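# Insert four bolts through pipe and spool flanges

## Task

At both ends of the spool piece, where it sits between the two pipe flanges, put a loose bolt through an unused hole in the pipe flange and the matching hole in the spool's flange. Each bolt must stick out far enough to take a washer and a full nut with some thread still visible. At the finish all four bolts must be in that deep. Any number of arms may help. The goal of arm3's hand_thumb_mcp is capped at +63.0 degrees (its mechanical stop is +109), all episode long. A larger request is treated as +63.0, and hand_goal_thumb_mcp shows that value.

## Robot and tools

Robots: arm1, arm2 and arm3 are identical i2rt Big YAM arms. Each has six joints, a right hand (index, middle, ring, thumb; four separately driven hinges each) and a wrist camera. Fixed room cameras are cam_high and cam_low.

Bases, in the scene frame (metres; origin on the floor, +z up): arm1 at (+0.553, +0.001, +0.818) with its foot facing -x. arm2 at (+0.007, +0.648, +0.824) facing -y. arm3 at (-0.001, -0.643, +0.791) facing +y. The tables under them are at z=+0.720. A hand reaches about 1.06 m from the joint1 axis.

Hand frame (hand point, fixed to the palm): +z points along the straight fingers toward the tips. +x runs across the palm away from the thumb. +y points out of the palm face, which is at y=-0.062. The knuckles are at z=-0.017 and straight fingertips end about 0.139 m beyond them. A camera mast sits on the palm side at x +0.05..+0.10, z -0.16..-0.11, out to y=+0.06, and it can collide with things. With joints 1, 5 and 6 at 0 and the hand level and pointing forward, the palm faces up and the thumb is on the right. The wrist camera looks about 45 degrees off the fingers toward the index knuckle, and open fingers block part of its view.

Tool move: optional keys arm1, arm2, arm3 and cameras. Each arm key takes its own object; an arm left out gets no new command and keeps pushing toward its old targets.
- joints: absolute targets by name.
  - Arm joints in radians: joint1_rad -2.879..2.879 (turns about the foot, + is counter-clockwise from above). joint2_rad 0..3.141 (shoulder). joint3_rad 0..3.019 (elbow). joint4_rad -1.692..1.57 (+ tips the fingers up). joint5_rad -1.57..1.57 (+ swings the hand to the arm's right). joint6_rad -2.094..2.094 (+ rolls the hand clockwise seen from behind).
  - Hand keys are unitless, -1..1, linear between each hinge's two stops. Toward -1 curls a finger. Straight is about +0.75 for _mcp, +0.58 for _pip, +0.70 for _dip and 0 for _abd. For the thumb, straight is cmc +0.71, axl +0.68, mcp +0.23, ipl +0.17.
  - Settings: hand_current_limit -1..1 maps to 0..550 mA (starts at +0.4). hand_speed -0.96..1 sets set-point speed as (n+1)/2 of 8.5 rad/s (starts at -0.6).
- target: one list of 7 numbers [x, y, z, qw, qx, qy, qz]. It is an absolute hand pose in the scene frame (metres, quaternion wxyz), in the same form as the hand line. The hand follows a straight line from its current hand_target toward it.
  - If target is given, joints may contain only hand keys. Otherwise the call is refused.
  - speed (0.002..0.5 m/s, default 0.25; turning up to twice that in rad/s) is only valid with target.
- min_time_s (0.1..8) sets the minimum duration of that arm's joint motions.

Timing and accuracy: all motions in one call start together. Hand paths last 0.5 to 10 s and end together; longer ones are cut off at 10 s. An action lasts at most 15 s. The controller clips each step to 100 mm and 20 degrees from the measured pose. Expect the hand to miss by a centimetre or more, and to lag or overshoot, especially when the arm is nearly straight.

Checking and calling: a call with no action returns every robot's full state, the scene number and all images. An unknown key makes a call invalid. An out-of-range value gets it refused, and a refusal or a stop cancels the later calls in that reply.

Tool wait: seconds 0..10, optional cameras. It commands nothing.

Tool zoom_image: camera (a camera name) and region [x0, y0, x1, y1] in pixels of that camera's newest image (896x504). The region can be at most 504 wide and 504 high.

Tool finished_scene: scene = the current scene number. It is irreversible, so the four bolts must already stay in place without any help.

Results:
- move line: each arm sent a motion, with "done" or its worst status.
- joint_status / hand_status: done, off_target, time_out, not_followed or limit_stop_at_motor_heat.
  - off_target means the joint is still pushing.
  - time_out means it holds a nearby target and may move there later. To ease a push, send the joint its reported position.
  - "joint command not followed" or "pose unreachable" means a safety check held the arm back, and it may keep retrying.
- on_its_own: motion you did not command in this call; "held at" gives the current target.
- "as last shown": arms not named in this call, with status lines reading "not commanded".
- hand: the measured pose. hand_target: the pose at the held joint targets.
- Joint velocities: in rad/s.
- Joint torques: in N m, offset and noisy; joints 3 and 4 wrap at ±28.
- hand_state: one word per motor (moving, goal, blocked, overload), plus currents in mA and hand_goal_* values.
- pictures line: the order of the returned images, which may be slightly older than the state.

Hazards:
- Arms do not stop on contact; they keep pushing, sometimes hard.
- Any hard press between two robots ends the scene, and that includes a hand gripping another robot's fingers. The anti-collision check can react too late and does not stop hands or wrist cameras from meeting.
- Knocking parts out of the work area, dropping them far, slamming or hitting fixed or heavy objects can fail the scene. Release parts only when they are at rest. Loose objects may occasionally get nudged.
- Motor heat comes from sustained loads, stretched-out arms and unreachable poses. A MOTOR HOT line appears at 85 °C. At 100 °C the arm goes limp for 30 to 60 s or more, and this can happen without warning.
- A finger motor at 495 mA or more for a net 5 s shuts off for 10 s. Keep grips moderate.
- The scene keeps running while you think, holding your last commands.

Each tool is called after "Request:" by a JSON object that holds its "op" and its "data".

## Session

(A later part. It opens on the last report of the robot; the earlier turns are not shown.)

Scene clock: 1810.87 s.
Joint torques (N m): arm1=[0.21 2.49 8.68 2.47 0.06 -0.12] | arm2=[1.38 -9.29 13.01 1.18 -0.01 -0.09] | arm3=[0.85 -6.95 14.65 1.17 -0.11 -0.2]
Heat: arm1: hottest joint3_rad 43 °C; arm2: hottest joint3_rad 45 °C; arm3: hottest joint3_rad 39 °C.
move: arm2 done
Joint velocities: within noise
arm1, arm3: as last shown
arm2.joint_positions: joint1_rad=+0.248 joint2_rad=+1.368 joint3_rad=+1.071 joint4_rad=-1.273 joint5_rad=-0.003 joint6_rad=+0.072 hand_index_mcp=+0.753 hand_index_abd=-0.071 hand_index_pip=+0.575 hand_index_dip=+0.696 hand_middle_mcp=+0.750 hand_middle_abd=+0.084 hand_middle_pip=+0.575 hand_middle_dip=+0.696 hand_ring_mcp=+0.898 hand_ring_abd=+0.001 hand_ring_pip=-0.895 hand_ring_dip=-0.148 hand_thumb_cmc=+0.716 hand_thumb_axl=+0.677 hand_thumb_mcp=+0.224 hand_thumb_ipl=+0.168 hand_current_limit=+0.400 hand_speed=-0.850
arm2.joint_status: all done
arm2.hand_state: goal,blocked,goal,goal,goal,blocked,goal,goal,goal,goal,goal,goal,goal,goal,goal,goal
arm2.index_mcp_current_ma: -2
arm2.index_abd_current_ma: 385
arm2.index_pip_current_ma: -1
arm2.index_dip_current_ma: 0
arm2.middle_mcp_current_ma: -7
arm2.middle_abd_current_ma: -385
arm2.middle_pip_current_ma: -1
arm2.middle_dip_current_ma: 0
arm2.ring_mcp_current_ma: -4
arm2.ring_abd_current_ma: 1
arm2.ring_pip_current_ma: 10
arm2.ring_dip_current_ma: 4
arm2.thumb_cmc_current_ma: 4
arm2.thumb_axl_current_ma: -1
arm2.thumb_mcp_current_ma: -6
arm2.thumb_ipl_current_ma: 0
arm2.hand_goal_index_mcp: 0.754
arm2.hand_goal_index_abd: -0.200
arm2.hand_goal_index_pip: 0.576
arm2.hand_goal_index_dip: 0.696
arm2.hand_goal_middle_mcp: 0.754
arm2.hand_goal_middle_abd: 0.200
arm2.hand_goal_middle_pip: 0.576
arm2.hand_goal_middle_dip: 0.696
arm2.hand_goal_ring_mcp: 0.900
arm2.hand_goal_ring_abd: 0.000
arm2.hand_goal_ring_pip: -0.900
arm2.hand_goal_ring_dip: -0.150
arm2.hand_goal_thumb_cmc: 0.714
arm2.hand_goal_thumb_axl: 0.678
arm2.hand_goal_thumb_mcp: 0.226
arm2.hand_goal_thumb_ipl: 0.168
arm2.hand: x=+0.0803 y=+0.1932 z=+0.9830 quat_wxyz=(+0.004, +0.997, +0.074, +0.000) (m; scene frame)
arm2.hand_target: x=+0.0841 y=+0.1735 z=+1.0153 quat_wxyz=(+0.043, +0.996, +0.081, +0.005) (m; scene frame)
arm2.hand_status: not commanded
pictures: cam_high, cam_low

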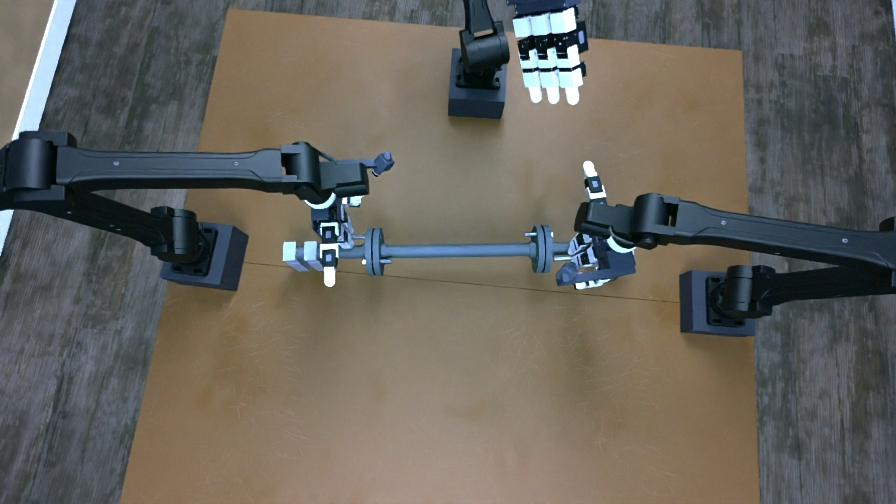

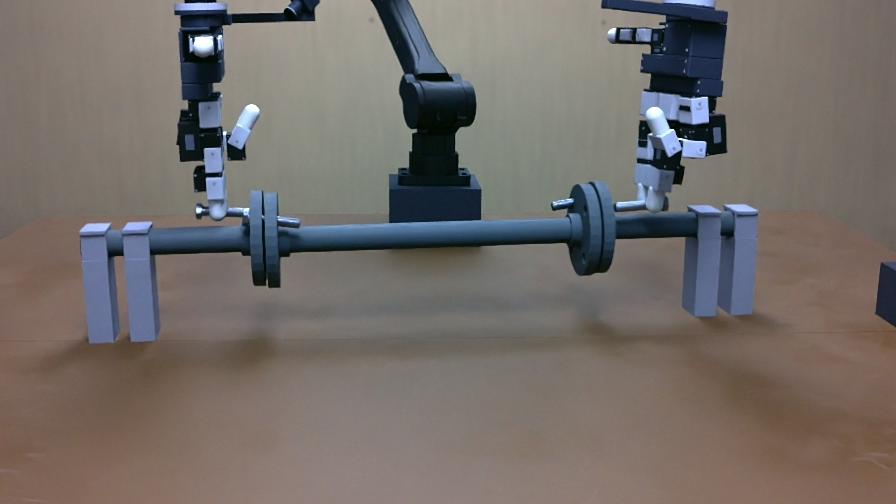

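Request:
{"op": "move", "data": {"arm2": {"joints": {"joint2_rad": 1.378, "joint3_rad": 1.1285, "joint4_rad": -1.282}, "min_time_s": 1.5}, "cameras": ["cam_high", "cam_low"]}}

Request:
{"op": "zoom_image", "data": {"camera": "cam_high", "region": [330, 220, 400, 280]}}

Request:
{"op": "zoom_image", "data": {"camera": "cam_low", "region": [215, 170, 295, 250]}}

Scene clock: 1822.60 s.
Joint torques (N m): arm1=[0.15 2.43 8.66 2.5 0.06 -0.12] | arm2=[1.32 -7.47 12.98 0.4 -0.01 -0.09] | arm3=[0.91 -6.95 14.67 1.16 -0.1 -0.2]
Heat: arm1: hottest joint3_rad 43 °C; arm2: hottest joint3_rad 45 °C; arm3: hottest joint3_rad 39 °C.
move: arm2 done
Joint velocities: within noise
arm1, arm3: as last shown
arm2.joint_positions: joint1_rad=+0.248 joint2_rad=+1.368 joint3_rad=+1.077 joint4_rad=-1.275 joint5_rad=-0.003 joint6_rad=+0.072 hand_index_mcp=+0.755 hand_index_abd=-0.071 hand_index_pip=+0.576 hand_index_dip=+0.696 hand_middle_mcp=+0.753 hand_middle_abd=+0.084 hand_middle_pip=+0.575 hand_middle_dip=+0.696 hand_ring_mcp=+0.898 hand_ring_abd=+0.001 hand_ring_pip=-0.895 hand_ring_dip=-0.148 hand_thumb_cmc=+0.716 hand_thumb_axl=+0.677 hand_thumb_mcp=+0.224 hand_thumb_ipl=+0.168 hand_current_limit=+0.400 hand_speed=-0.850
arm2.joint_status: all done
arm2.hand_state: goal,blocked,goal,goal,goal,blocked,goal,goal,goal,goal,goal,goal,goal,goal,goal,goal
arm2.index_mcp_current_ma: 1
arm2.index_abd_current_ma: 385
arm2.index_pip_current_ma: 0
arm2.index_dip_current_ma: 0
arm2.middle_mcp_current_ma: -1
arm2.middle_abd_current_ma: -385
arm2.middle_pip_current_ma: -1
arm2.middle_dip_current_ma: 0
arm2.ring_mcp_current_ma: -4
arm2.ring_abd_current_ma: 1
arm2.ring_pip_current_ma: 10
arm2.ring_dip_current_ma: 4
arm2.thumb_cmc_current_ma: 4
arm2.thumb_axl_current_ma: -1
arm2.thumb_mcp_current_ma: -6
arm2.thumb_ipl_current_ma: 0
arm2.hand_goal_index_mcp: 0.754
arm2.hand_goal_index_abd: -0.200
arm2.hand_goal_index_pip: 0.576
arm2.hand_goal_index_dip: 0.696
arm2.hand_goal_middle_mcp: 0.754
arm2.hand_goal_middle_abd: 0.200
arm2.hand_goal_middle_pip: 0.576
arm2.hand_goal_middle_dip: 0.696
arm2.hand_goal_ring_mcp: 0.900
arm2.hand_goal_ring_abd: 0.000
arm2.hand_goal_ring_pip: -0.900
arm2.hand_goal_ring_dip: -0.150
arm2.hand_goal_thumb_cmc: 0.714
arm2.hand_goal_thumb_axl: 0.678
arm2.hand_goal_thumb_mcp: 0.226
arm2.hand_goal_thumb_ipl: 0.168
arm2.hand: x=+0.0807 y=+0.1916 z=+0.9856 quat_wxyz=(+0.006, +0.997, +0.074, +0.001) (m; scene frame)
arm2.hand_target: x=+0.0837 y=+0.1751 z=+1.0039 quat_wxyz=(+0.023, +0.996, +0.081, +0.002) (m; scene frame)
arm2.hand_status: not commanded
pictures: cam_high, cam_low

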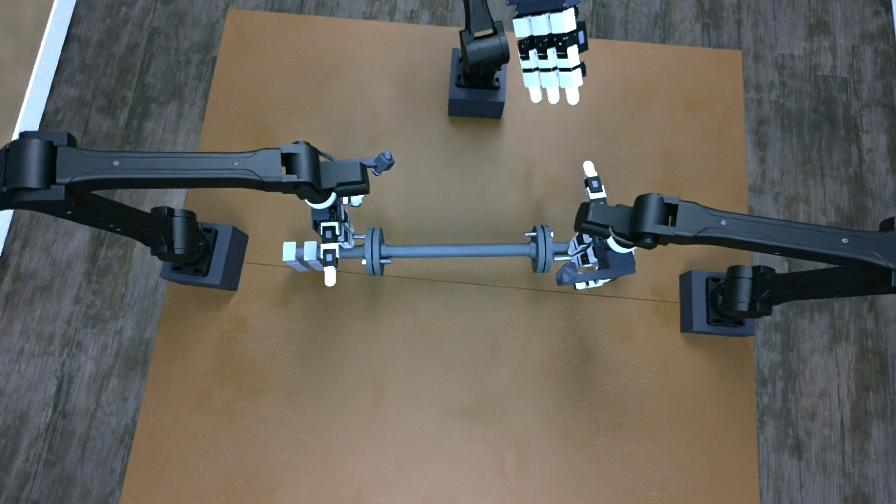

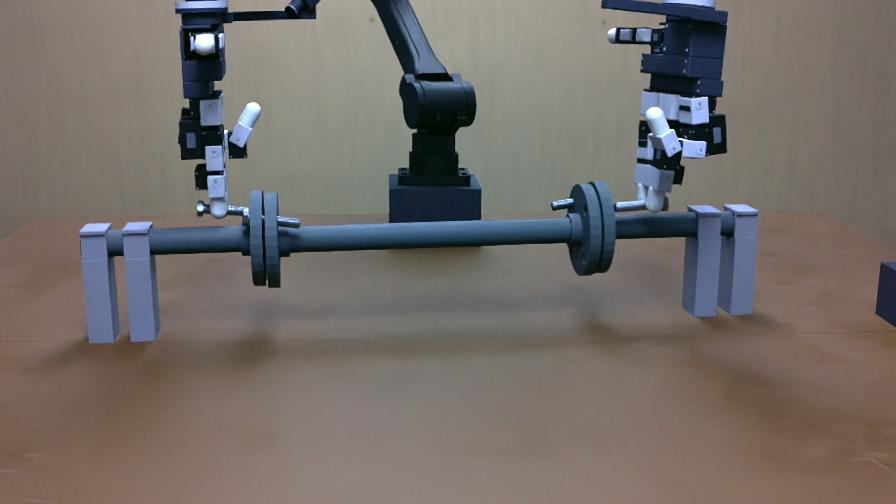

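Scaled by 7.200.

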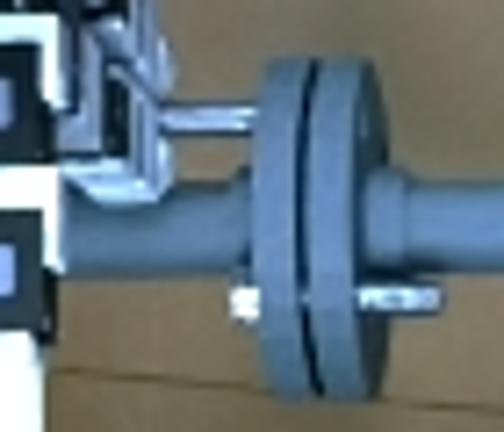

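Scaled by 6.300.

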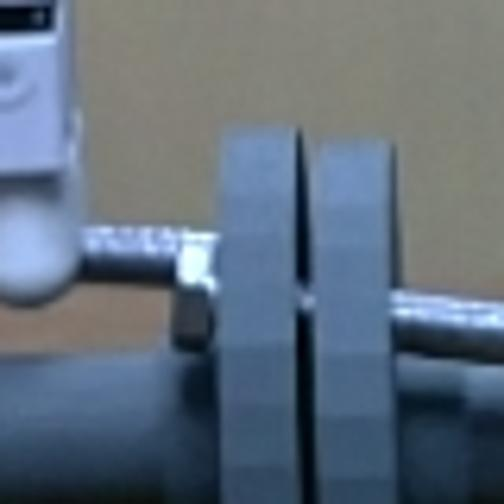

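Request:
{"op": "zoom_image", "data": {"camera": "cam_low", "region": [185, 180, 265, 240]}}

Request:
{"op": "zoom_image", "data": {"camera": "cam_high", "region": [300, 200, 400, 280]}}

Scaled by 6.300.

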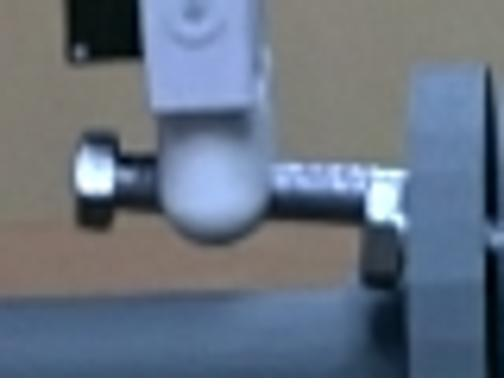

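Scaled by 5.040.

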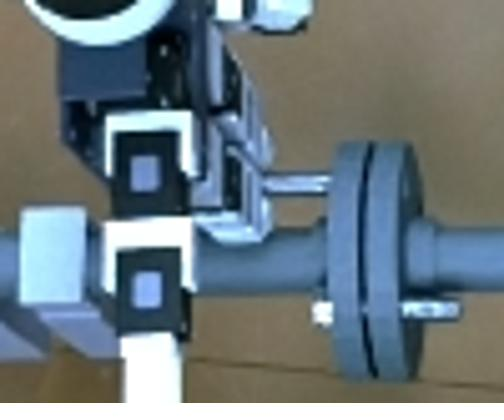

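Request:
{"op": "move", "data": {"arm2": {"joints": {"joint1_rad": 0.236, "joint3_rad": 1.1335, "joint4_rad": -1.288}, "min_time_s": 1.5}, "cameras": ["cam_high", "cam_low"]}}

Request:
{"op": "zoom_image", "data": {"camera": "cam_high", "region": [330, 220, 400, 280]}}

Request:
{"op": "zoom_image", "data": {"camera": "cam_low", "region": [185, 180, 265, 240]}}

Scene clock: 1902.67 s.
Joint torques (N m): arm1=[0.15 2.43 8.66 2.5 0.06 -0.12] | arm2=[1.08 -7.47 12.98 0.39 -0.01 -0.09] | arm3=[0.85 -6.95 14.65 1.18 -0.11 -0.2]
Heat: arm1: hottest joint3_rad 43 °C; arm2: hottest joint3_rad 46 °C; arm3: hottest joint3_rad 40 °C.
move: arm2 done
Joint velocities: within noise
arm1, arm3: as last shown
arm2.joint_positions: joint1_rad=+0.244 joint2_rad=+1.368 joint3_rad=+1.082 joint4_rad=-1.281 joint5_rad=-0.003 joint6_rad=+0.072 hand_index_mcp=+0.755 hand_index_abd=-0.071 hand_index_pip=+0.576 hand_index_dip=+0.696 hand_middle_mcp=+0.755 hand_middle_abd=+0.084 hand_middle_pip=+0.576 hand_middle_dip=+0.696 hand_ring_mcp=+0.898 hand_ring_abd=+0.001 hand_ring_pip=-0.895 hand_ring_dip=-0.148 hand_thumb_cmc=+0.716 hand_thumb_axl=+0.677 hand_thumb_mcp=+0.224 hand_thumb_ipl=+0.168 hand_current_limit=+0.400 hand_speed=-0.850
arm2.joint_status: all done
arm2.hand_state: goal,blocked,goal,goal,goal,blocked,goal,goal,goal,goal,goal,goal,goal,goal,goal,goal
arm2.index_mcp_current_ma: 1
arm2.index_abd_current_ma: 385
arm2.index_pip_current_ma: 0
arm2.index_dip_current_ma: 0
arm2.middle_mcp_current_ma: 1
arm2.middle_abd_current_ma: -385
arm2.middle_pip_current_ma: 0
arm2.middle_dip_current_ma: 0
arm2.ring_mcp_current_ma: -4
arm2.ring_abd_current_ma: 1
arm2.ring_pip_current_ma: 10
arm2.ring_dip_current_ma: 4
arm2.thumb_cmc_current_ma: 4
arm2.thumb_axl_current_ma: -1
arm2.thumb_mcp_current_ma: -6
arm2.thumb_ipl_current_ma: 0
arm2.hand_goal_index_mcp: 0.754
arm2.hand_goal_index_abd: -0.200
arm2.hand_goal_index_pip: 0.576
arm2.hand_goal_index_dip: 0.696
arm2.hand_goal_middle_mcp: 0.754
arm2.hand_goal_middle_abd: 0.200
arm2.hand_goal_middle_pip: 0.576
arm2.hand_goal_middle_dip: 0.696
arm2.hand_goal_ring_mcp: 0.900
arm2.hand_goal_ring_abd: 0.000
arm2.hand_goal_ring_pip: -0.900
arm2.hand_goal_ring_dip: -0.150
arm2.hand_goal_thumb_cmc: 0.714
arm2.hand_goal_thumb_axl: 0.678
arm2.hand_goal_thumb_mcp: 0.226
arm2.hand_goal_thumb_ipl: 0.168
arm2.hand: x=+0.0789 y=+0.1908 z=+0.9876 quat_wxyz=(+0.006, +0.997, +0.072, +0.001) (m; scene frame)
arm2.hand_target: x=+0.0802 y=+0.1742 z=+1.0058 quat_wxyz=(+0.023, +0.997, +0.077, +0.002) (m; scene frame)
arm2.hand_status: not commanded
pictures: cam_high, cam_low

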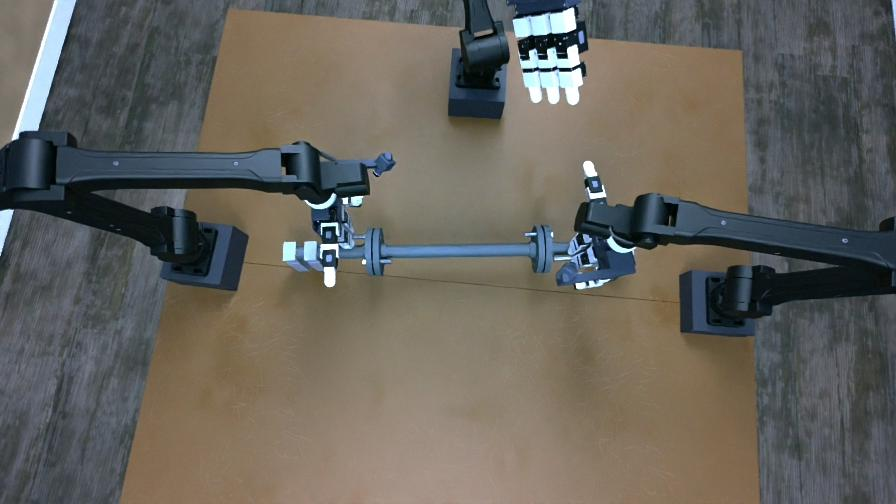

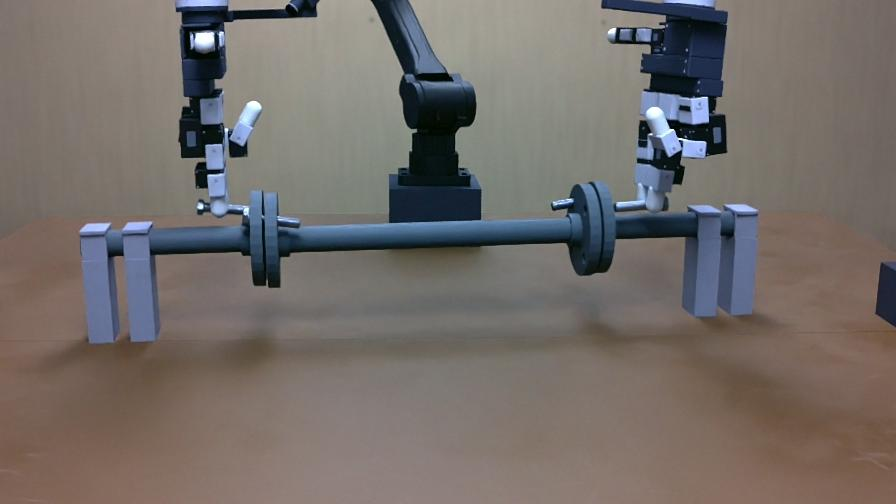

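Scaled by 7.200.

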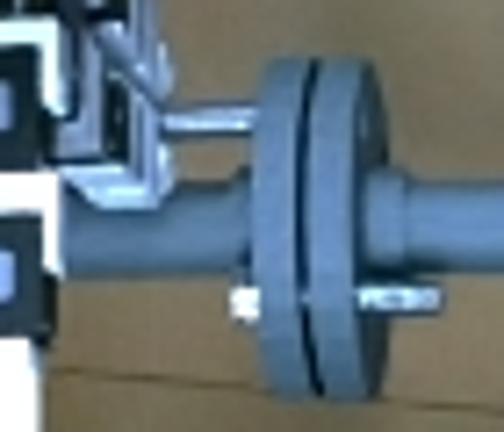

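Scaled by 6.300.

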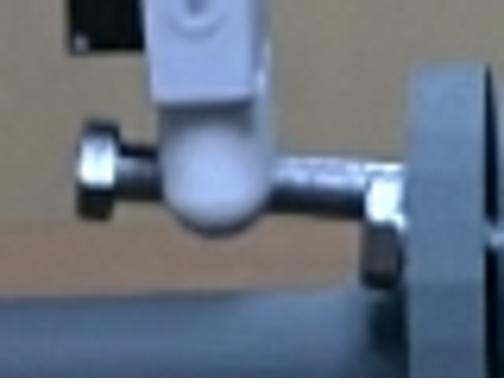

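Request:
{"op": "move", "data": {"arm2": {"joints": {"joint2_rad": 1.389, "joint3_rad": 1.142}, "min_time_s": 1.5}, "cameras": ["cam_high", "cam_low"]}}

Request:
{"op": "zoom_image", "data": {"camera": "cam_high", "region": [330, 220, 400, 280]}}

Request:
{"op": "zoom_image", "data": {"camera": "cam_low", "region": [185, 180, 265, 240]}}

Scene clock: 1919.13 s.
Joint torques (N m): arm1=[0.21 2.49 8.66 2.48 0.06 -0.12] | arm2=[1.08 -7.3 13.16 0.54 -0.02 -0.09] | arm3=[0.79 -6.95 14.67 1.17 -0.11 -0.2]
Heat: arm1: hottest joint3_rad 43 °C; arm2: hottest joint3_rad 46 °C; arm3: hottest joint3_rad 40 °C.
move: arm2 done
Joint velocities: within noise
arm1, arm3: as last shown
arm2.joint_positions: joint1_rad=+0.244 joint2_rad=+1.375 joint3_rad=+1.088 joint4_rad=-1.284 joint5_rad=-0.003 joint6_rad=+0.072 hand_index_mcp=+0.758 hand_index_abd=-0.071 hand_index_pip=+0.578 hand_index_dip=+0.696 hand_middle_mcp=+0.758 hand_middle_abd=+0.084 hand_middle_pip=+0.578 hand_middle_dip=+0.696 hand_ring_mcp=+0.898 hand_ring_abd=+0.001 hand_ring_pip=-0.895 hand_ring_dip=-0.148 hand_thumb_cmc=+0.716 hand_thumb_axl=+0.677 hand_thumb_mcp=+0.224 hand_thumb_ipl=+0.168 hand_current_limit=+0.400 hand_speed=-0.850
arm2.joint_status: all done
arm2.hand_state: goal,blocked,goal,goal,goal,blocked,goal,goal,goal,goal,goal,goal,goal,goal,goal,goal
arm2.index_mcp_current_ma: 8
arm2.index_abd_current_ma: 385
arm2.index_pip_current_ma: 4
arm2.index_dip_current_ma: 0
arm2.middle_mcp_current_ma: 9
arm2.middle_abd_current_ma: -385
arm2.middle_pip_current_ma: 4
arm2.middle_dip_current_ma: 0
arm2.ring_mcp_current_ma: -4
arm2.ring_abd_current_ma: 1
arm2.ring_pip_current_ma: 10
arm2.ring_dip_current_ma: 4
arm2.thumb_cmc_current_ma: 4
arm2.thumb_axl_current_ma: -1
arm2.thumb_mcp_current_ma: -6
arm2.thumb_ipl_current_ma: 0
arm2.hand_goal_index_mcp: 0.754
arm2.hand_goal_index_abd: -0.200
arm2.hand_goal_index_pip: 0.576
arm2.hand_goal_index_dip: 0.696
arm2.hand_goal_middle_mcp: 0.754
arm2.hand_goal_middle_abd: 0.200
arm2.hand_goal_middle_pip: 0.576
arm2.hand_goal_middle_dip: 0.696
arm2.hand_goal_ring_mcp: 0.900
arm2.hand_goal_ring_abd: 0.000
arm2.hand_goal_ring_pip: -0.900
arm2.hand_goal_ring_dip: -0.150
arm2.hand_goal_thumb_cmc: 0.714
arm2.hand_goal_thumb_axl: 0.678
arm2.hand_goal_thumb_mcp: 0.226
arm2.hand_goal_thumb_ipl: 0.168
arm2.hand: x=+0.0792 y=+0.1894 z=+0.9867 quat_wxyz=(+0.004, +0.997, +0.072, +0.000) (m; scene frame)
arm2.hand_target: x=+0.0808 y=+0.1710 z=+1.0046 quat_wxyz=(+0.021, +0.997, +0.077, +0.002) (m; scene frame)
arm2.hand_status: not commanded
pictures: cam_high, cam_low

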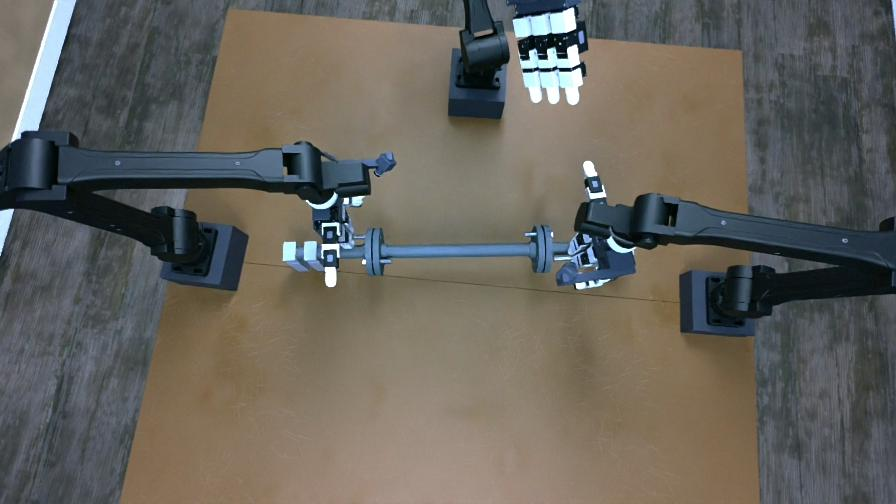

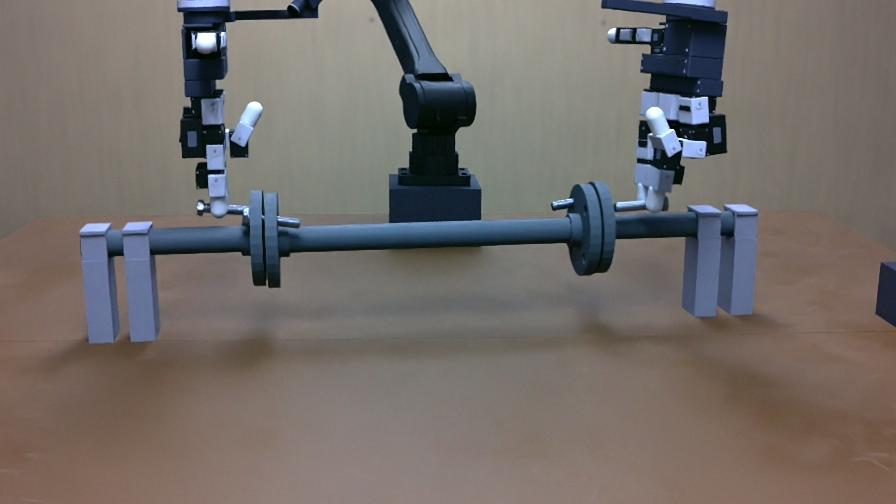

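Scaled by 7.200.

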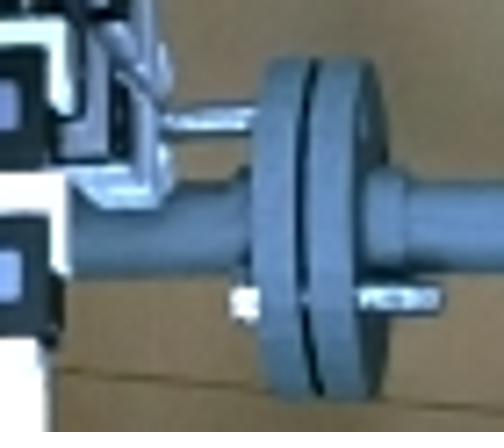

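Scaled by 6.300.

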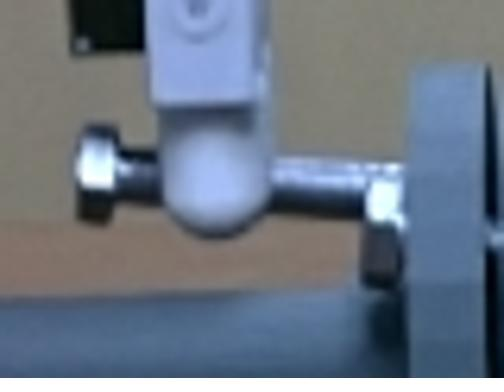

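Request:
{"op": "move", "data": {"arm2": {"joints": {"joint1_rad": 0.232, "joint3_rad": 1.151, "joint4_rad": -1.304}, "min_time_s": 1.5}, "cameras": ["cam_high", "cam_low"]}}

Request:
{"op": "zoom_image", "data": {"camera": "cam_high", "region": [330, 220, 400, 280]}}

Request:
{"op": "zoom_image", "data": {"camera": "cam_low", "region": [185, 180, 265, 240]}}

Scene clock: 1934.60 s.
Joint torques (N m): arm1=[0.15 2.49 8.69 2.48 0.06 -0.12] | arm2=[1.08 -7.36 12.98 0.36 -0.02 -0.09] | arm3=[0.97 -7 14.65 1.18 -0.11 -0.2]
Heat: arm1: hottest joint3_rad 43 °C; arm2: hottest joint3_rad 46 °C; arm3: hottest joint3_rad 40 °C.
move: arm2 done
Joint velocities: within noise
arm1, arm3: as last shown
arm2.joint_positions: joint1_rad=+0.240 joint2_rad=+1.375 joint3_rad=+1.100 joint4_rad=-1.297 joint5_rad=-0.003 joint6_rad=+0.072 hand_index_mcp=+0.756 hand_index_abd=-0.071 hand_index_pip=+0.578 hand_index_dip=+0.696 hand_middle_mcp=+0.759 hand_middle_abd=+0.084 hand_middle_pip=+0.578 hand_middle_dip=+0.696 hand_ring_mcp=+0.898 hand_ring_abd=+0.001 hand_ring_pip=-0.895 hand_ring_dip=-0.148 hand_thumb_cmc=+0.716 hand_thumb_axl=+0.677 hand_thumb_mcp=+0.224 hand_thumb_ipl=+0.168 hand_current_limit=+0.400 hand_speed=-0.850
arm2.joint_status: all done
arm2.hand_state: goal,blocked,goal,goal,goal,blocked,goal,goal,goal,goal,goal,goal,goal,goal,goal,goal
arm2.index_mcp_current_ma: 3
arm2.index_abd_current_ma: 385
arm2.index_pip_current_ma: 4
arm2.index_dip_current_ma: 0
arm2.middle_mcp_current_ma: 10
arm2.middle_abd_current_ma: -385
arm2.middle_pip_current_ma: 4
arm2.middle_dip_current_ma: 0
arm2.ring_mcp_current_ma: -4
arm2.ring_abd_current_ma: 1
arm2.ring_pip_current_ma: 10
arm2.ring_dip_current_ma: 4
arm2.thumb_cmc_current_ma: 4
arm2.thumb_axl_current_ma: -1
arm2.thumb_mcp_current_ma: -6
arm2.thumb_ipl_current_ma: 0
arm2.hand_goal_index_mcp: 0.754
arm2.hand_goal_index_abd: -0.200
arm2.hand_goal_index_pip: 0.576
arm2.hand_goal_index_dip: 0.696
arm2.hand_goal_middle_mcp: 0.754
arm2.hand_goal_middle_abd: 0.200
arm2.hand_goal_middle_pip: 0.576
arm2.hand_goal_middle_dip: 0.696
arm2.hand_goal_ring_mcp: 0.900
arm2.hand_goal_ring_abd: 0.000
arm2.hand_goal_ring_pip: -0.900
arm2.hand_goal_ring_dip: -0.150
arm2.hand_goal_thumb_cmc: 0.714
arm2.hand_goal_thumb_axl: 0.678
arm2.hand_goal_thumb_mcp: 0.226
arm2.hand_goal_thumb_ipl: 0.168
arm2.hand: x=+0.0775 y=+0.1881 z=+0.9908 quat_wxyz=(+0.003, +0.998, +0.070, +0.000) (m; scene frame)
arm2.hand_target: x=+0.0786 y=+0.1715 z=+1.0073 quat_wxyz=(+0.018, +0.997, +0.075, +0.002) (m; scene frame)
arm2.hand_status: not commanded
pictures: cam_high, cam_low

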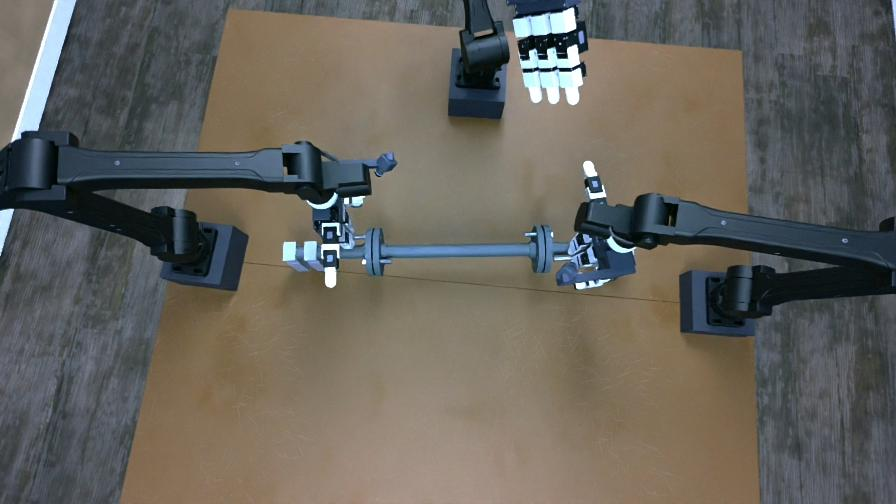

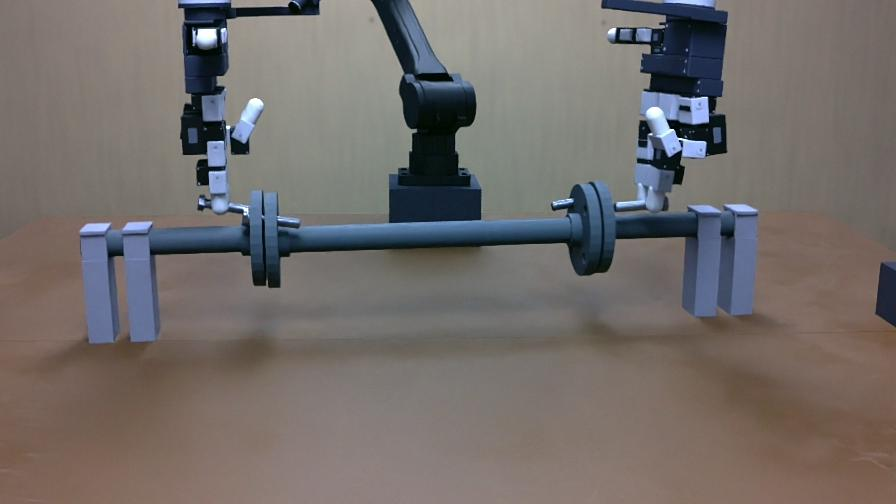

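Scaled by 7.200.

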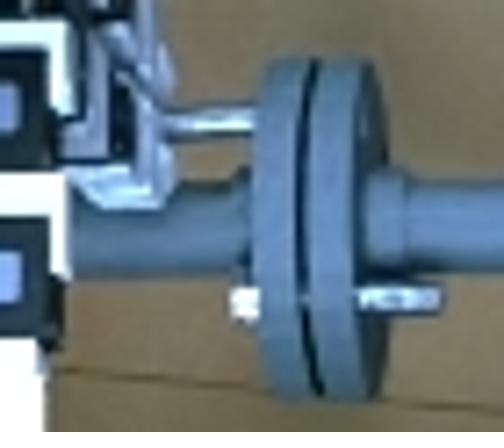

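Scaled by 6.300.

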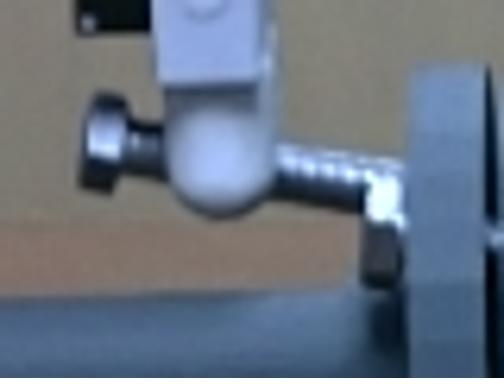

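Request:
{"op": "move", "data": {"arm2": {"joints": {"joint4_rad": -1.326}, "min_time_s": 1.5}, "cameras": ["cam_high", "cam_low"]}}

Request:
{"op": "zoom_image", "data": {"camera": "cam_high", "region": [330, 220, 400, 280]}}

Request:
{"op": "zoom_image", "data": {"camera": "cam_low", "region": [185, 180, 265, 240]}}

Scene clock: 1960.63 s.
Joint torques (N m): arm1=[0.15 2.49 8.69 2.47 0.06 -0.12] | arm2=[1.14 -7.3 12.94 0.24 -0.01 -0.08] | arm3=[0.91 -7 14.68 1.16 -0.1 -0.2]
Heat: arm1: hottest joint3_rad 43 °C; arm2: hottest joint3_rad 46 °C; arm3: hottest joint3_rad 40 °C.
move: arm2 done
Joint velocities: within noise
arm1.joint_positions: joint1_rad=+0.351 joint2_rad=+0.611 joint3_rad=+1.333 joint4_rad=-1.370 joint5_rad=-0.067 joint6_rad=+1.161 hand_index_mcp=+0.753 hand_index_abd=+0.000 hand_index_pip=+0.577 hand_index_dip=+0.696 hand_middle_mcp=+0.753 hand_middle_abd=+0.000 hand_middle_pip=+0.577 hand_middle_dip=+0.696 hand_ring_mcp=+0.753 hand_ring_abd=+0.000 hand_ring_pip=+0.577 hand_ring_dip=+0.696 hand_thumb_cmc=+0.714 hand_thumb_axl=+0.677 hand_thumb_mcp=+0.225 hand_thumb_ipl=+0.168 hand_current_limit=+0.400 hand_speed=-0.600
arm1.joint_status: not commanded
arm1.hand_state: goal,goal,goal,goal,goal,goal,goal,goal,goal,goal,goal,goal,goal,goal,goal,goal
arm1.index_mcp_current_ma: 0
arm1.index_abd_current_ma: 0
arm1.index_pip_current_ma: 0
arm1.index_dip_current_ma: 0
arm1.middle_mcp_current_ma: 0
arm1.middle_abd_current_ma: 0
arm1.middle_pip_current_ma: 0
arm1.middle_dip_current_ma: 0
arm1.ring_mcp_current_ma: 0
arm1.ring_abd_current_ma: 0
arm1.ring_pip_current_ma: 0
arm1.ring_dip_current_ma: 0
arm1.thumb_cmc_current_ma: 0
arm1.thumb_axl_current_ma: 0
arm1.thumb_mcp_current_ma: 0
arm1.thumb_ipl_current_ma: 0
arm1.hand_goal_index_mcp: 0.754
arm1.hand_goal_index_abd: 0.000
arm1.hand_goal_index_pip: 0.576
arm1.hand_goal_index_dip: 0.696
arm1.hand_goal_middle_mcp: 0.754
arm1.hand_goal_middle_abd: 0.000
arm1.hand_goal_middle_pip: 0.576
arm1.hand_goal_middle_dip: 0.696
arm1.hand_goal_ring_mcp: 0.754
arm1.hand_goal_ring_abd: 0.000
arm1.hand_goal_ring_pip: 0.576
arm1.hand_goal_ring_dip: 0.696
arm1.hand_goal_thumb_cmc: 0.714
arm1.hand_goal_thumb_axl: 0.678
arm1.hand_goal_thumb_mcp: 0.226
arm1.hand_goal_thumb_ipl: 0.168
arm1.hand: x=+0.2935 y=-0.0272 z=+1.3305 quat_wxyz=(+0.441, +0.361, -0.821, +0.019) (m; scene frame)
arm1.hand_target: x=+0.2953 y=-0.0266 z=+1.3425 quat_wxyz=(+0.453, +0.360, -0.816, +0.019) (m; scene frame)
arm1.hand_status: not commanded
arm2.joint_positions: joint1_rad=+0.239 joint2_rad=+1.375 joint3_rad=+1.100 joint4_rad=-1.317 joint5_rad=-0.003 joint6_rad=+0.072 hand_index_mcp=+0.755 hand_index_abd=-0.071 hand_index_pip=+0.578 hand_index_dip=+0.696 hand_middle_mcp=+0.754 hand_middle_abd=+0.084 hand_middle_pip=+0.578 hand_middle_dip=+0.696 hand_ring_mcp=+0.898 hand_ring_abd=+0.001 hand_ring_pip=-0.895 hand_ring_dip=-0.148 hand_thumb_cmc=+0.716 hand_thumb_axl=+0.677 hand_thumb_mcp=+0.224 hand_thumb_ipl=+0.168 hand_current_limit=+0.400 hand_speed=-0.850
arm2.joint_status: all done
arm2.hand_state: goal,blocked,goal,goal,goal,blocked,goal,goal,goal,goal,goal,goal,goal,goal,goal,goal
arm2.index_mcp_current_ma: 1
arm2.index_abd_current_ma: 385
arm2.index_pip_current_ma: 4
arm2.index_dip_current_ma: 0
arm2.middle_mcp_current_ma: 0
arm2.middle_abd_current_ma: -385
arm2.middle_pip_current_ma: 2
arm2.middle_dip_current_ma: 0
arm2.ring_mcp_current_ma: -4
arm2.ring_abd_current_ma: 1
arm2.ring_pip_current_ma: 10
arm2.ring_dip_current_ma: 4
arm2.thumb_cmc_current_ma: 4
arm2.thumb_axl_current_ma: -1
arm2.thumb_mcp_current_ma: -6
arm2.thumb_ipl_current_ma: 0
arm2.hand_goal_index_mcp: 0.754
arm2.hand_goal_index_abd: -0.200
arm2.hand_goal_index_pip: 0.576
arm2.hand_goal_index_dip: 0.696
arm2.hand_goal_middle_mcp: 0.754
arm2.hand_goal_middle_abd: 0.200
arm2.hand_goal_middle_pip: 0.576
arm2.hand_goal_middle_dip: 0.696
arm2.hand_goal_ring_mcp: 0.900
arm2.hand_goal_ring_abd: 0.000
arm2.hand_goal_ring_pip: -0.900
arm2.hand_goal_ring_dip: -0.150
arm2.hand_goal_thumb_cmc: 0.714
arm2.hand_goal_thumb_axl: 0.678
arm2.hand_goal_thumb_mcp: 0.226
arm2.hand_goal_thumb_ipl: 0.168
arm2.hand: x=+0.0760 y=+0.1930 z=+0.9891 quat_wxyz=(-0.007, +0.998, +0.070, -0.001) (m; scene frame)
arm2.hand_target: x=+0.0773 y=+0.1768 z=+1.0053 quat_wxyz=(+0.007, +0.997, +0.075, +0.000) (m; scene frame)
arm2.hand_status: not commanded
arm3: as last shown
pictures: cam_high, cam_low

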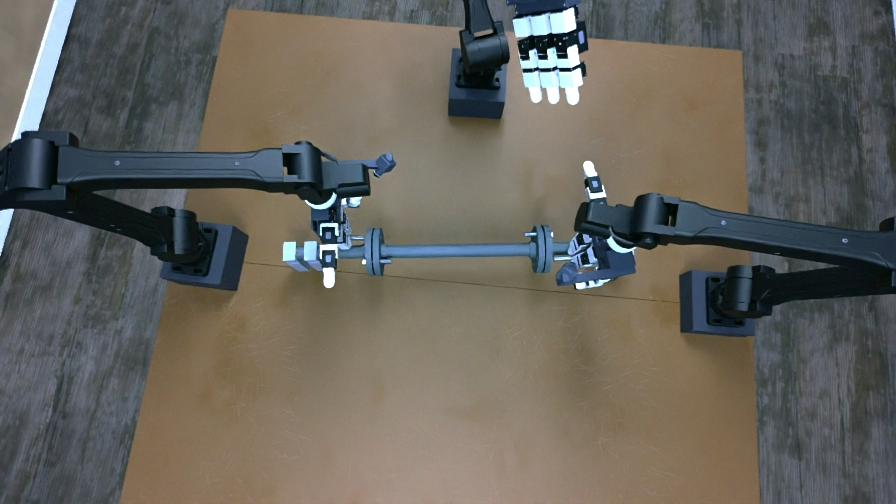

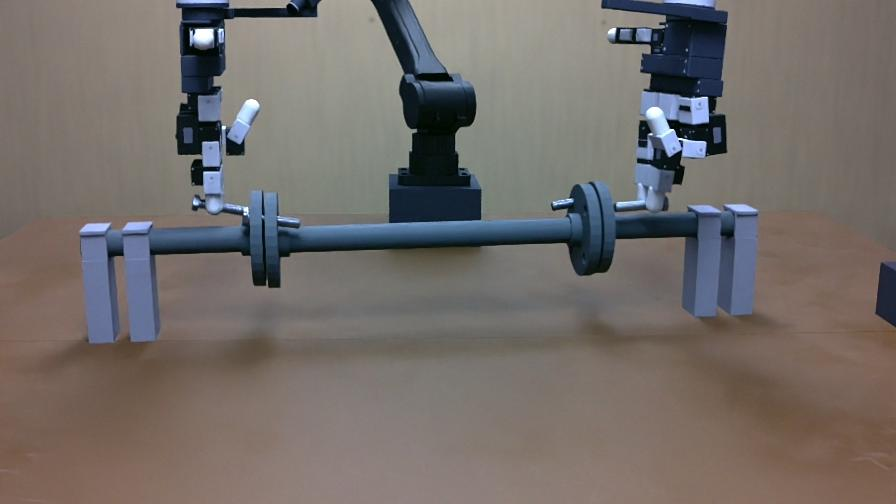

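Scaled by 7.200.

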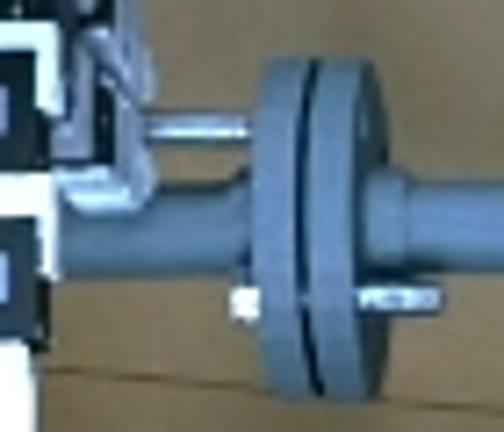

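Scaled by 6.300.

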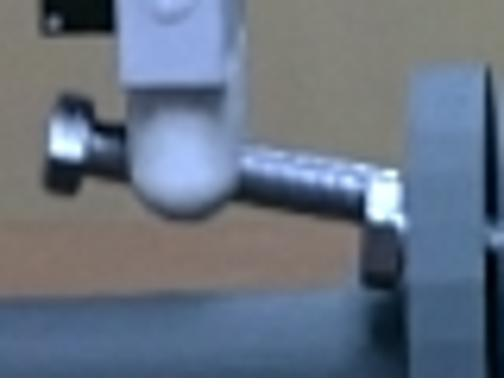

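Request:
{"op": "move", "data": {"arm2": {"target": [0.073, 0.240, 1.014, 0.0575, 0.9959, 0.0697, 0.0040], "speed": 0.04}, "cameras": ["cam_high", "cam_low"]}}

Request:
{"op": "move", "data": {"arm2": {"target": [0.0761, 0.1941, 1.0119, 0.0575, 0.9959, 0.0697, 0.0040], "speed": 0.03}, "cameras": ["cam_high", "cam_low"]}}

Request:
{"op": "zoom_image", "data": {"camera": "cam_high", "region": [330, 220, 400, 280]}}

Request:
{"op": "zoom_image", "data": {"camera": "cam_low", "region": [185, 180, 265, 240]}}

Scene clock: 2012.27 s.
Joint torques (N m): arm1=[0.15 2.49 8.66 2.48 0.06 -0.12] | arm2=[2.26 -6.48 9.17 1.44 0.08 0.31] | arm3=[0.91 -6.95 14.67 1.16 -0.11 -0.2]
Heat: arm1: hottest joint3_rad 43 °C; arm2: hottest joint3_rad 46 °C; arm3: hottest joint3_rad 41 °C.
move: arm2 done
Joint velocities: within noise
arm1: as last shown
arm2.joint_positions: joint1_rad=+0.258 joint2_rad=+1.168 joint3_rad=+0.942 joint4_rad=-1.265 joint5_rad=+0.004 joint6_rad=+0.079 hand_index_mcp=+0.755 hand_index_abd=-0.071 hand_index_pip=+0.578 hand_index_dip=+0.696 hand_middle_mcp=+0.754 hand_middle_abd=+0.084 hand_middle_pip=+0.578 hand_middle_dip=+0.696 hand_ring_mcp=+0.898 hand_ring_abd=+0.001 hand_ring_pip=-0.895 hand_ring_dip=-0.148 hand_thumb_cmc=+0.716 hand_thumb_axl=+0.677 hand_thumb_mcp=+0.224 hand_thumb_ipl=+0.168 hand_current_limit=+0.400 hand_speed=-0.850
arm2.joint_status: not commanded
arm2.hand_state: goal,blocked,goal,goal,goal,blocked,goal,goal,goal,goal,goal,goal,goal,goal,goal,goal
arm2.index_mcp_current_ma: 1
arm2.index_abd_current_ma: 385
arm2.index_pip_current_ma: 4
arm2.index_dip_current_ma: 0
arm2.middle_mcp_current_ma: 0
arm2.middle_abd_current_ma: -385
arm2.middle_pip_current_ma: 2
arm2.middle_dip_current_ma: 0
arm2.ring_mcp_current_ma: -3
arm2.ring_abd_current_ma: 1
arm2.ring_pip_current_ma: 10
arm2.ring_dip_current_ma: 4
arm2.thumb_cmc_current_ma: 4
arm2.thumb_axl_current_ma: -1
arm2.thumb_mcp_current_ma: -6
arm2.thumb_ipl_current_ma: 0
arm2.hand_goal_index_mcp: 0.754
arm2.hand_goal_index_abd: -0.200
arm2.hand_goal_index_pip: 0.576
arm2.hand_goal_index_dip: 0.696
arm2.hand_goal_middle_mcp: 0.754
arm2.hand_goal_middle_abd: 0.200
arm2.hand_goal_middle_pip: 0.576
arm2.hand_goal_middle_dip: 0.696
arm2.hand_goal_ring_mcp: 0.900
arm2.hand_goal_ring_abd: 0.000
arm2.hand_goal_ring_pip: -0.900
arm2.hand_goal_ring_dip: -0.150
arm2.hand_goal_thumb_cmc: 0.714
arm2.hand_goal_thumb_axl: 0.678
arm2.hand_goal_thumb_mcp: 0.226
arm2.hand_goal_thumb_ipl: 0.168
arm2.hand: x=+0.0714 y=+0.2425 z=+1.0066 quat_wxyz=(+0.044, +0.996, +0.075, +0.003) (m; scene frame)
arm2.hand_target: x=+0.0731 y=+0.2401 z=+1.0141 quat_wxyz=(+0.057, +0.996, +0.070, +0.004) (m; scene frame)
arm2.hand_status: done (0.008 m and 1.7 deg from the pose sent, 0.053 m and 7.4 deg at the start)
arm3.joint_positions: joint1_rad=-0.160 joint2_rad=+1.252 joint3_rad=+1.079 joint4_rad=-1.299 joint5_rad=-0.047 joint6_rad=-0.417 hand_index_mcp=+0.761 hand_index_abd=-0.066 hand_index_pip=+0.579 hand_index_dip=+0.696 hand_middle_mcp=+0.743 hand_middle_abd=+0.093 hand_middle_pip=+0.571 hand_middle_dip=+0.695 hand_ring_mcp=+0.902 hand_ring_abd=+0.004 hand_ring_pip=-0.892 hand_ring_dip=-0.147 hand_thumb_cmc=+0.715 hand_thumb_axl=+0.677 hand_thumb_mcp=+0.223 hand_thumb_ipl=+0.168 hand_current_limit=+0.400 hand_speed=-0.850
arm3.joint_status: not commanded
arm3.hand_state: goal,blocked,goal,goal,goal,blocked,goal,goal,goal,goal,goal,goal,goal,goal,goal,goal
arm3.index_mcp_current_ma: 1
arm3.index_abd_current_ma: 230
arm3.index_pip_current_ma: 0
arm3.index_dip_current_ma: 0
arm3.middle_mcp_current_ma: -4
arm3.middle_abd_current_ma: -152
arm3.middle_pip_current_ma: -1
arm3.middle_dip_current_ma: 0
arm3.ring_mcp_current_ma: 0
arm3.ring_abd_current_ma: 0
arm3.ring_pip_current_ma: 2
arm3.ring_dip_current_ma: 0
arm3.thumb_cmc_current_ma: 0
arm3.thumb_axl_current_ma: 0
arm3.thumb_mcp_current_ma: 0
arm3.thumb_ipl_current_ma: 0
arm3.hand_goal_index_mcp: 0.754
arm3.hand_goal_index_abd: -0.200
arm3.hand_goal_index_pip: 0.576
arm3.hand_goal_index_dip: 0.696
arm3.hand_goal_middle_mcp: 0.754
arm3.hand_goal_middle_abd: 0.200
arm3.hand_goal_middle_pip: 0.576
arm3.hand_goal_middle_dip: 0.696
arm3.hand_goal_ring_mcp: 0.900
arm3.hand_goal_ring_abd: 0.000
arm3.hand_goal_ring_pip: -0.900
arm3.hand_goal_ring_dip: -0.150
arm3.hand_goal_thumb_cmc: 0.714
arm3.hand_goal_thumb_axl: 0.678
arm3.hand_goal_thumb_mcp: 0.226
arm3.hand_goal_thumb_ipl: 0.168
arm3.hand: x=+0.0464 y=-0.1904 z=+1.0010 quat_wxyz=(-0.009, -0.134, +0.989, +0.055) (m; scene frame)
arm3.hand_target: x=+0.0430 y=-0.1674 z=+1.0281 quat_wxyz=(-0.001, -0.147, +0.985, +0.087) (m; scene frame)
arm3.hand_status: not commanded
pictures: cam_high, cam_low

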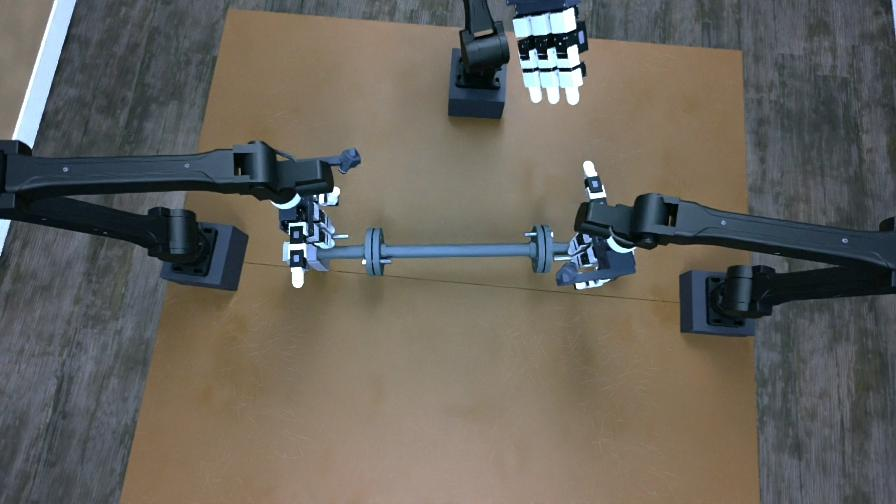

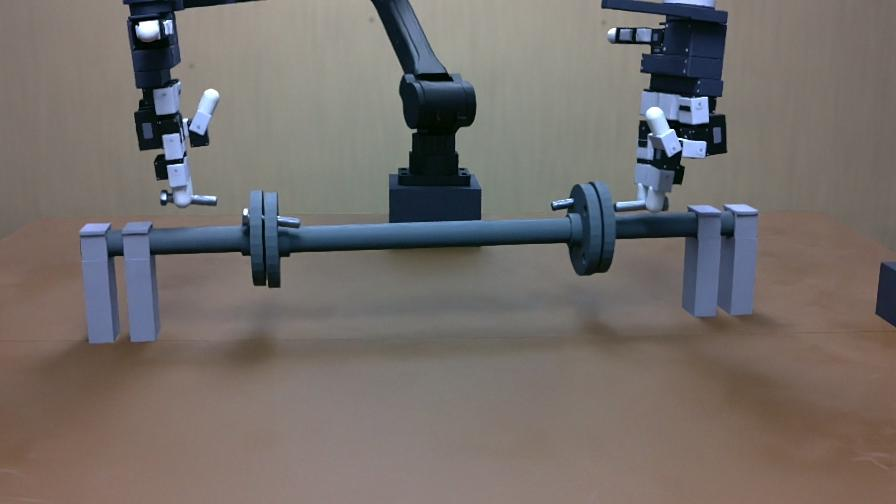

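Scene clock: 2014.30 s.
Joint torques (N m): arm1=[0.15 2.49 8.68 2.48 0.07 -0.12] | arm2=[1.14 -6.07 13 1.33 0.01 0.07] | arm3=[0.85 -7 14.68 1.18 -0.1 -0.2]
Heat: arm1: hottest joint3_rad 43 °C; arm2: hottest joint3_rad 46 °C; arm3: hottest joint3_rad 41 °C.
move: arm2 off_target
Joint velocities: within noise
arm1, arm3: as last shown
arm2.joint_positions: joint1_rad=+0.250 joint2_rad=+1.267 joint3_rad=+0.989 joint4_rad=-1.234 joint5_rad=+0.004 joint6_rad=+0.079 hand_index_mcp=+0.755 hand_index_abd=-0.071 hand_index_pip=+0.578 hand_index_dip=+0.696 hand_middle_mcp=+0.754 hand_middle_abd=+0.084 hand_middle_pip=+0.578 hand_middle_dip=+0.696 hand_ring_mcp=+0.898 hand_ring_abd=+0.001 hand_ring_pip=-0.895 hand_ring_dip=-0.148 hand_thumb_cmc=+0.716 hand_thumb_axl=+0.677 hand_thumb_mcp=+0.224 hand_thumb_ipl=+0.168 hand_current_limit=+0.400 hand_speed=-0.850
arm2.joint_status: not commanded
arm2.hand_state: goal,blocked,goal,goal,goal,blocked,goal,goal,goal,goal,goal,goal,goal,goal,goal,goal
arm2.index_mcp_current_ma: 1
arm2.index_abd_current_ma: 385
arm2.index_pip_current_ma: 4
arm2.index_dip_current_ma: 0
arm2.middle_mcp_current_ma: 0
arm2.middle_abd_current_ma: -385
arm2.middle_pip_current_ma: 2
arm2.middle_dip_current_ma: 0
arm2.ring_mcp_current_ma: -3
arm2.ring_abd_current_ma: 1
arm2.ring_pip_current_ma: 10
arm2.ring_dip_current_ma: 4
arm2.thumb_cmc_current_ma: 4
arm2.thumb_axl_current_ma: -1
arm2.thumb_mcp_current_ma: -6
arm2.thumb_ipl_current_ma: 0
arm2.hand_goal_index_mcp: 0.754
arm2.hand_goal_index_abd: -0.200
arm2.hand_goal_index_pip: 0.576
arm2.hand_goal_index_dip: 0.696
arm2.hand_goal_middle_mcp: 0.754
arm2.hand_goal_middle_abd: 0.200
arm2.hand_goal_middle_pip: 0.576
arm2.hand_goal_middle_dip: 0.696
arm2.hand_goal_ring_mcp: 0.900
arm2.hand_goal_ring_abd: 0.000
arm2.hand_goal_ring_pip: -0.900
arm2.hand_goal_ring_dip: -0.150
arm2.hand_goal_thumb_cmc: 0.714
arm2.hand_goal_thumb_axl: 0.678
arm2.hand_goal_thumb_mcp: 0.226
arm2.hand_goal_thumb_ipl: 0.168
arm2.hand: x=+0.0745 y=+0.2154 z=+0.9920 quat_wxyz=(+0.033, +0.997, +0.071, +0.001) (m; scene frame)
arm2.hand_target: x=+0.0759 y=+0.1954 z=+1.0123 quat_wxyz=(+0.058, +0.996, +0.070, +0.004) (m; scene frame)
arm2.hand_status: off_target (0.029 m and 2.9 deg from the pose sent, 0.049 m and 1.7 deg at the start)
pictures: cam_high, cam_low

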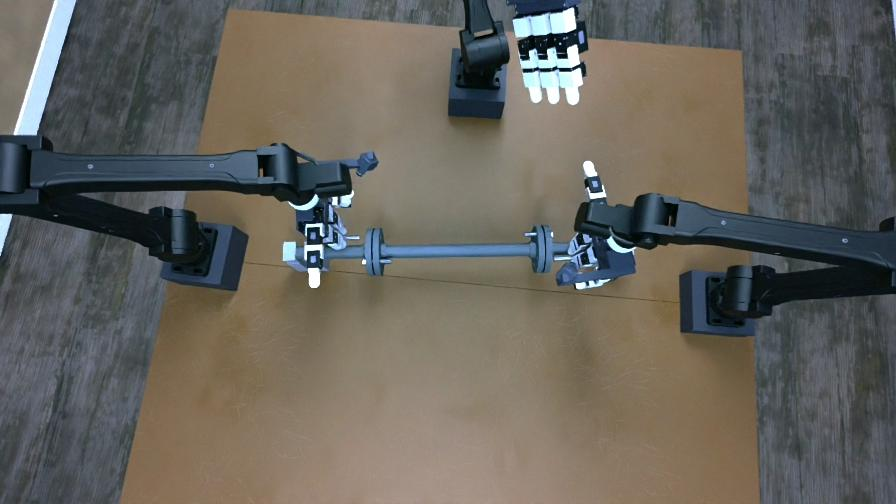

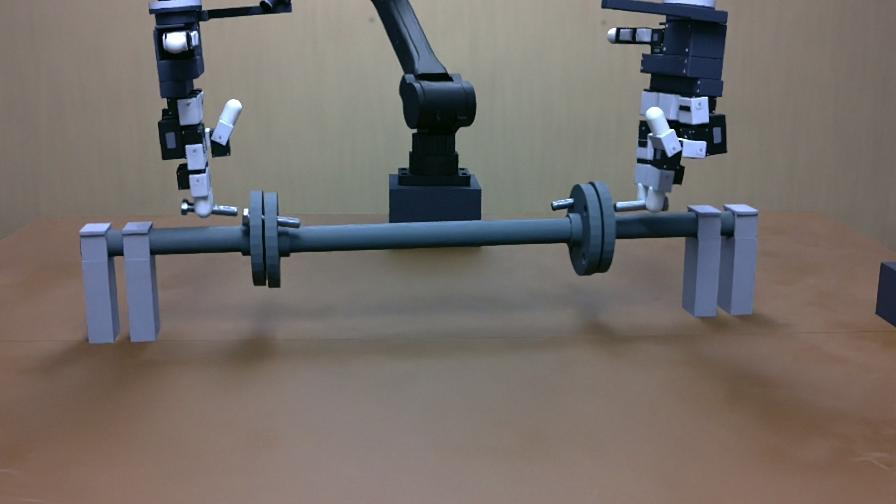

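Scaled by 7.200.

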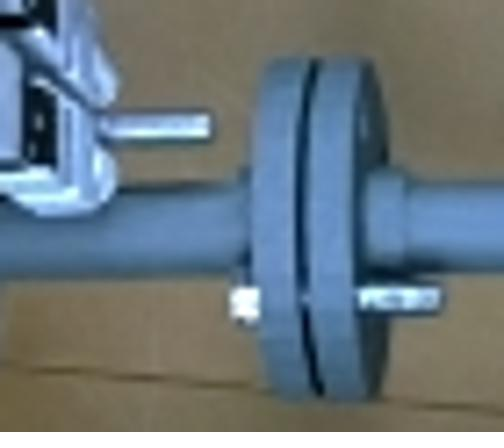

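Scaled by 6.300.

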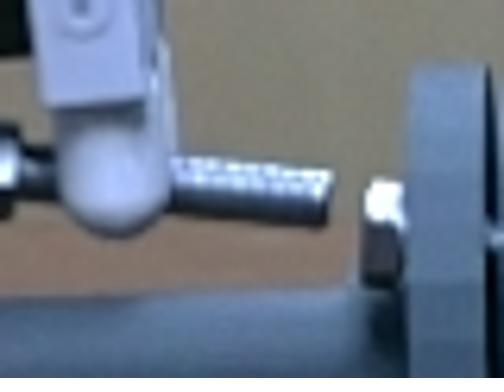

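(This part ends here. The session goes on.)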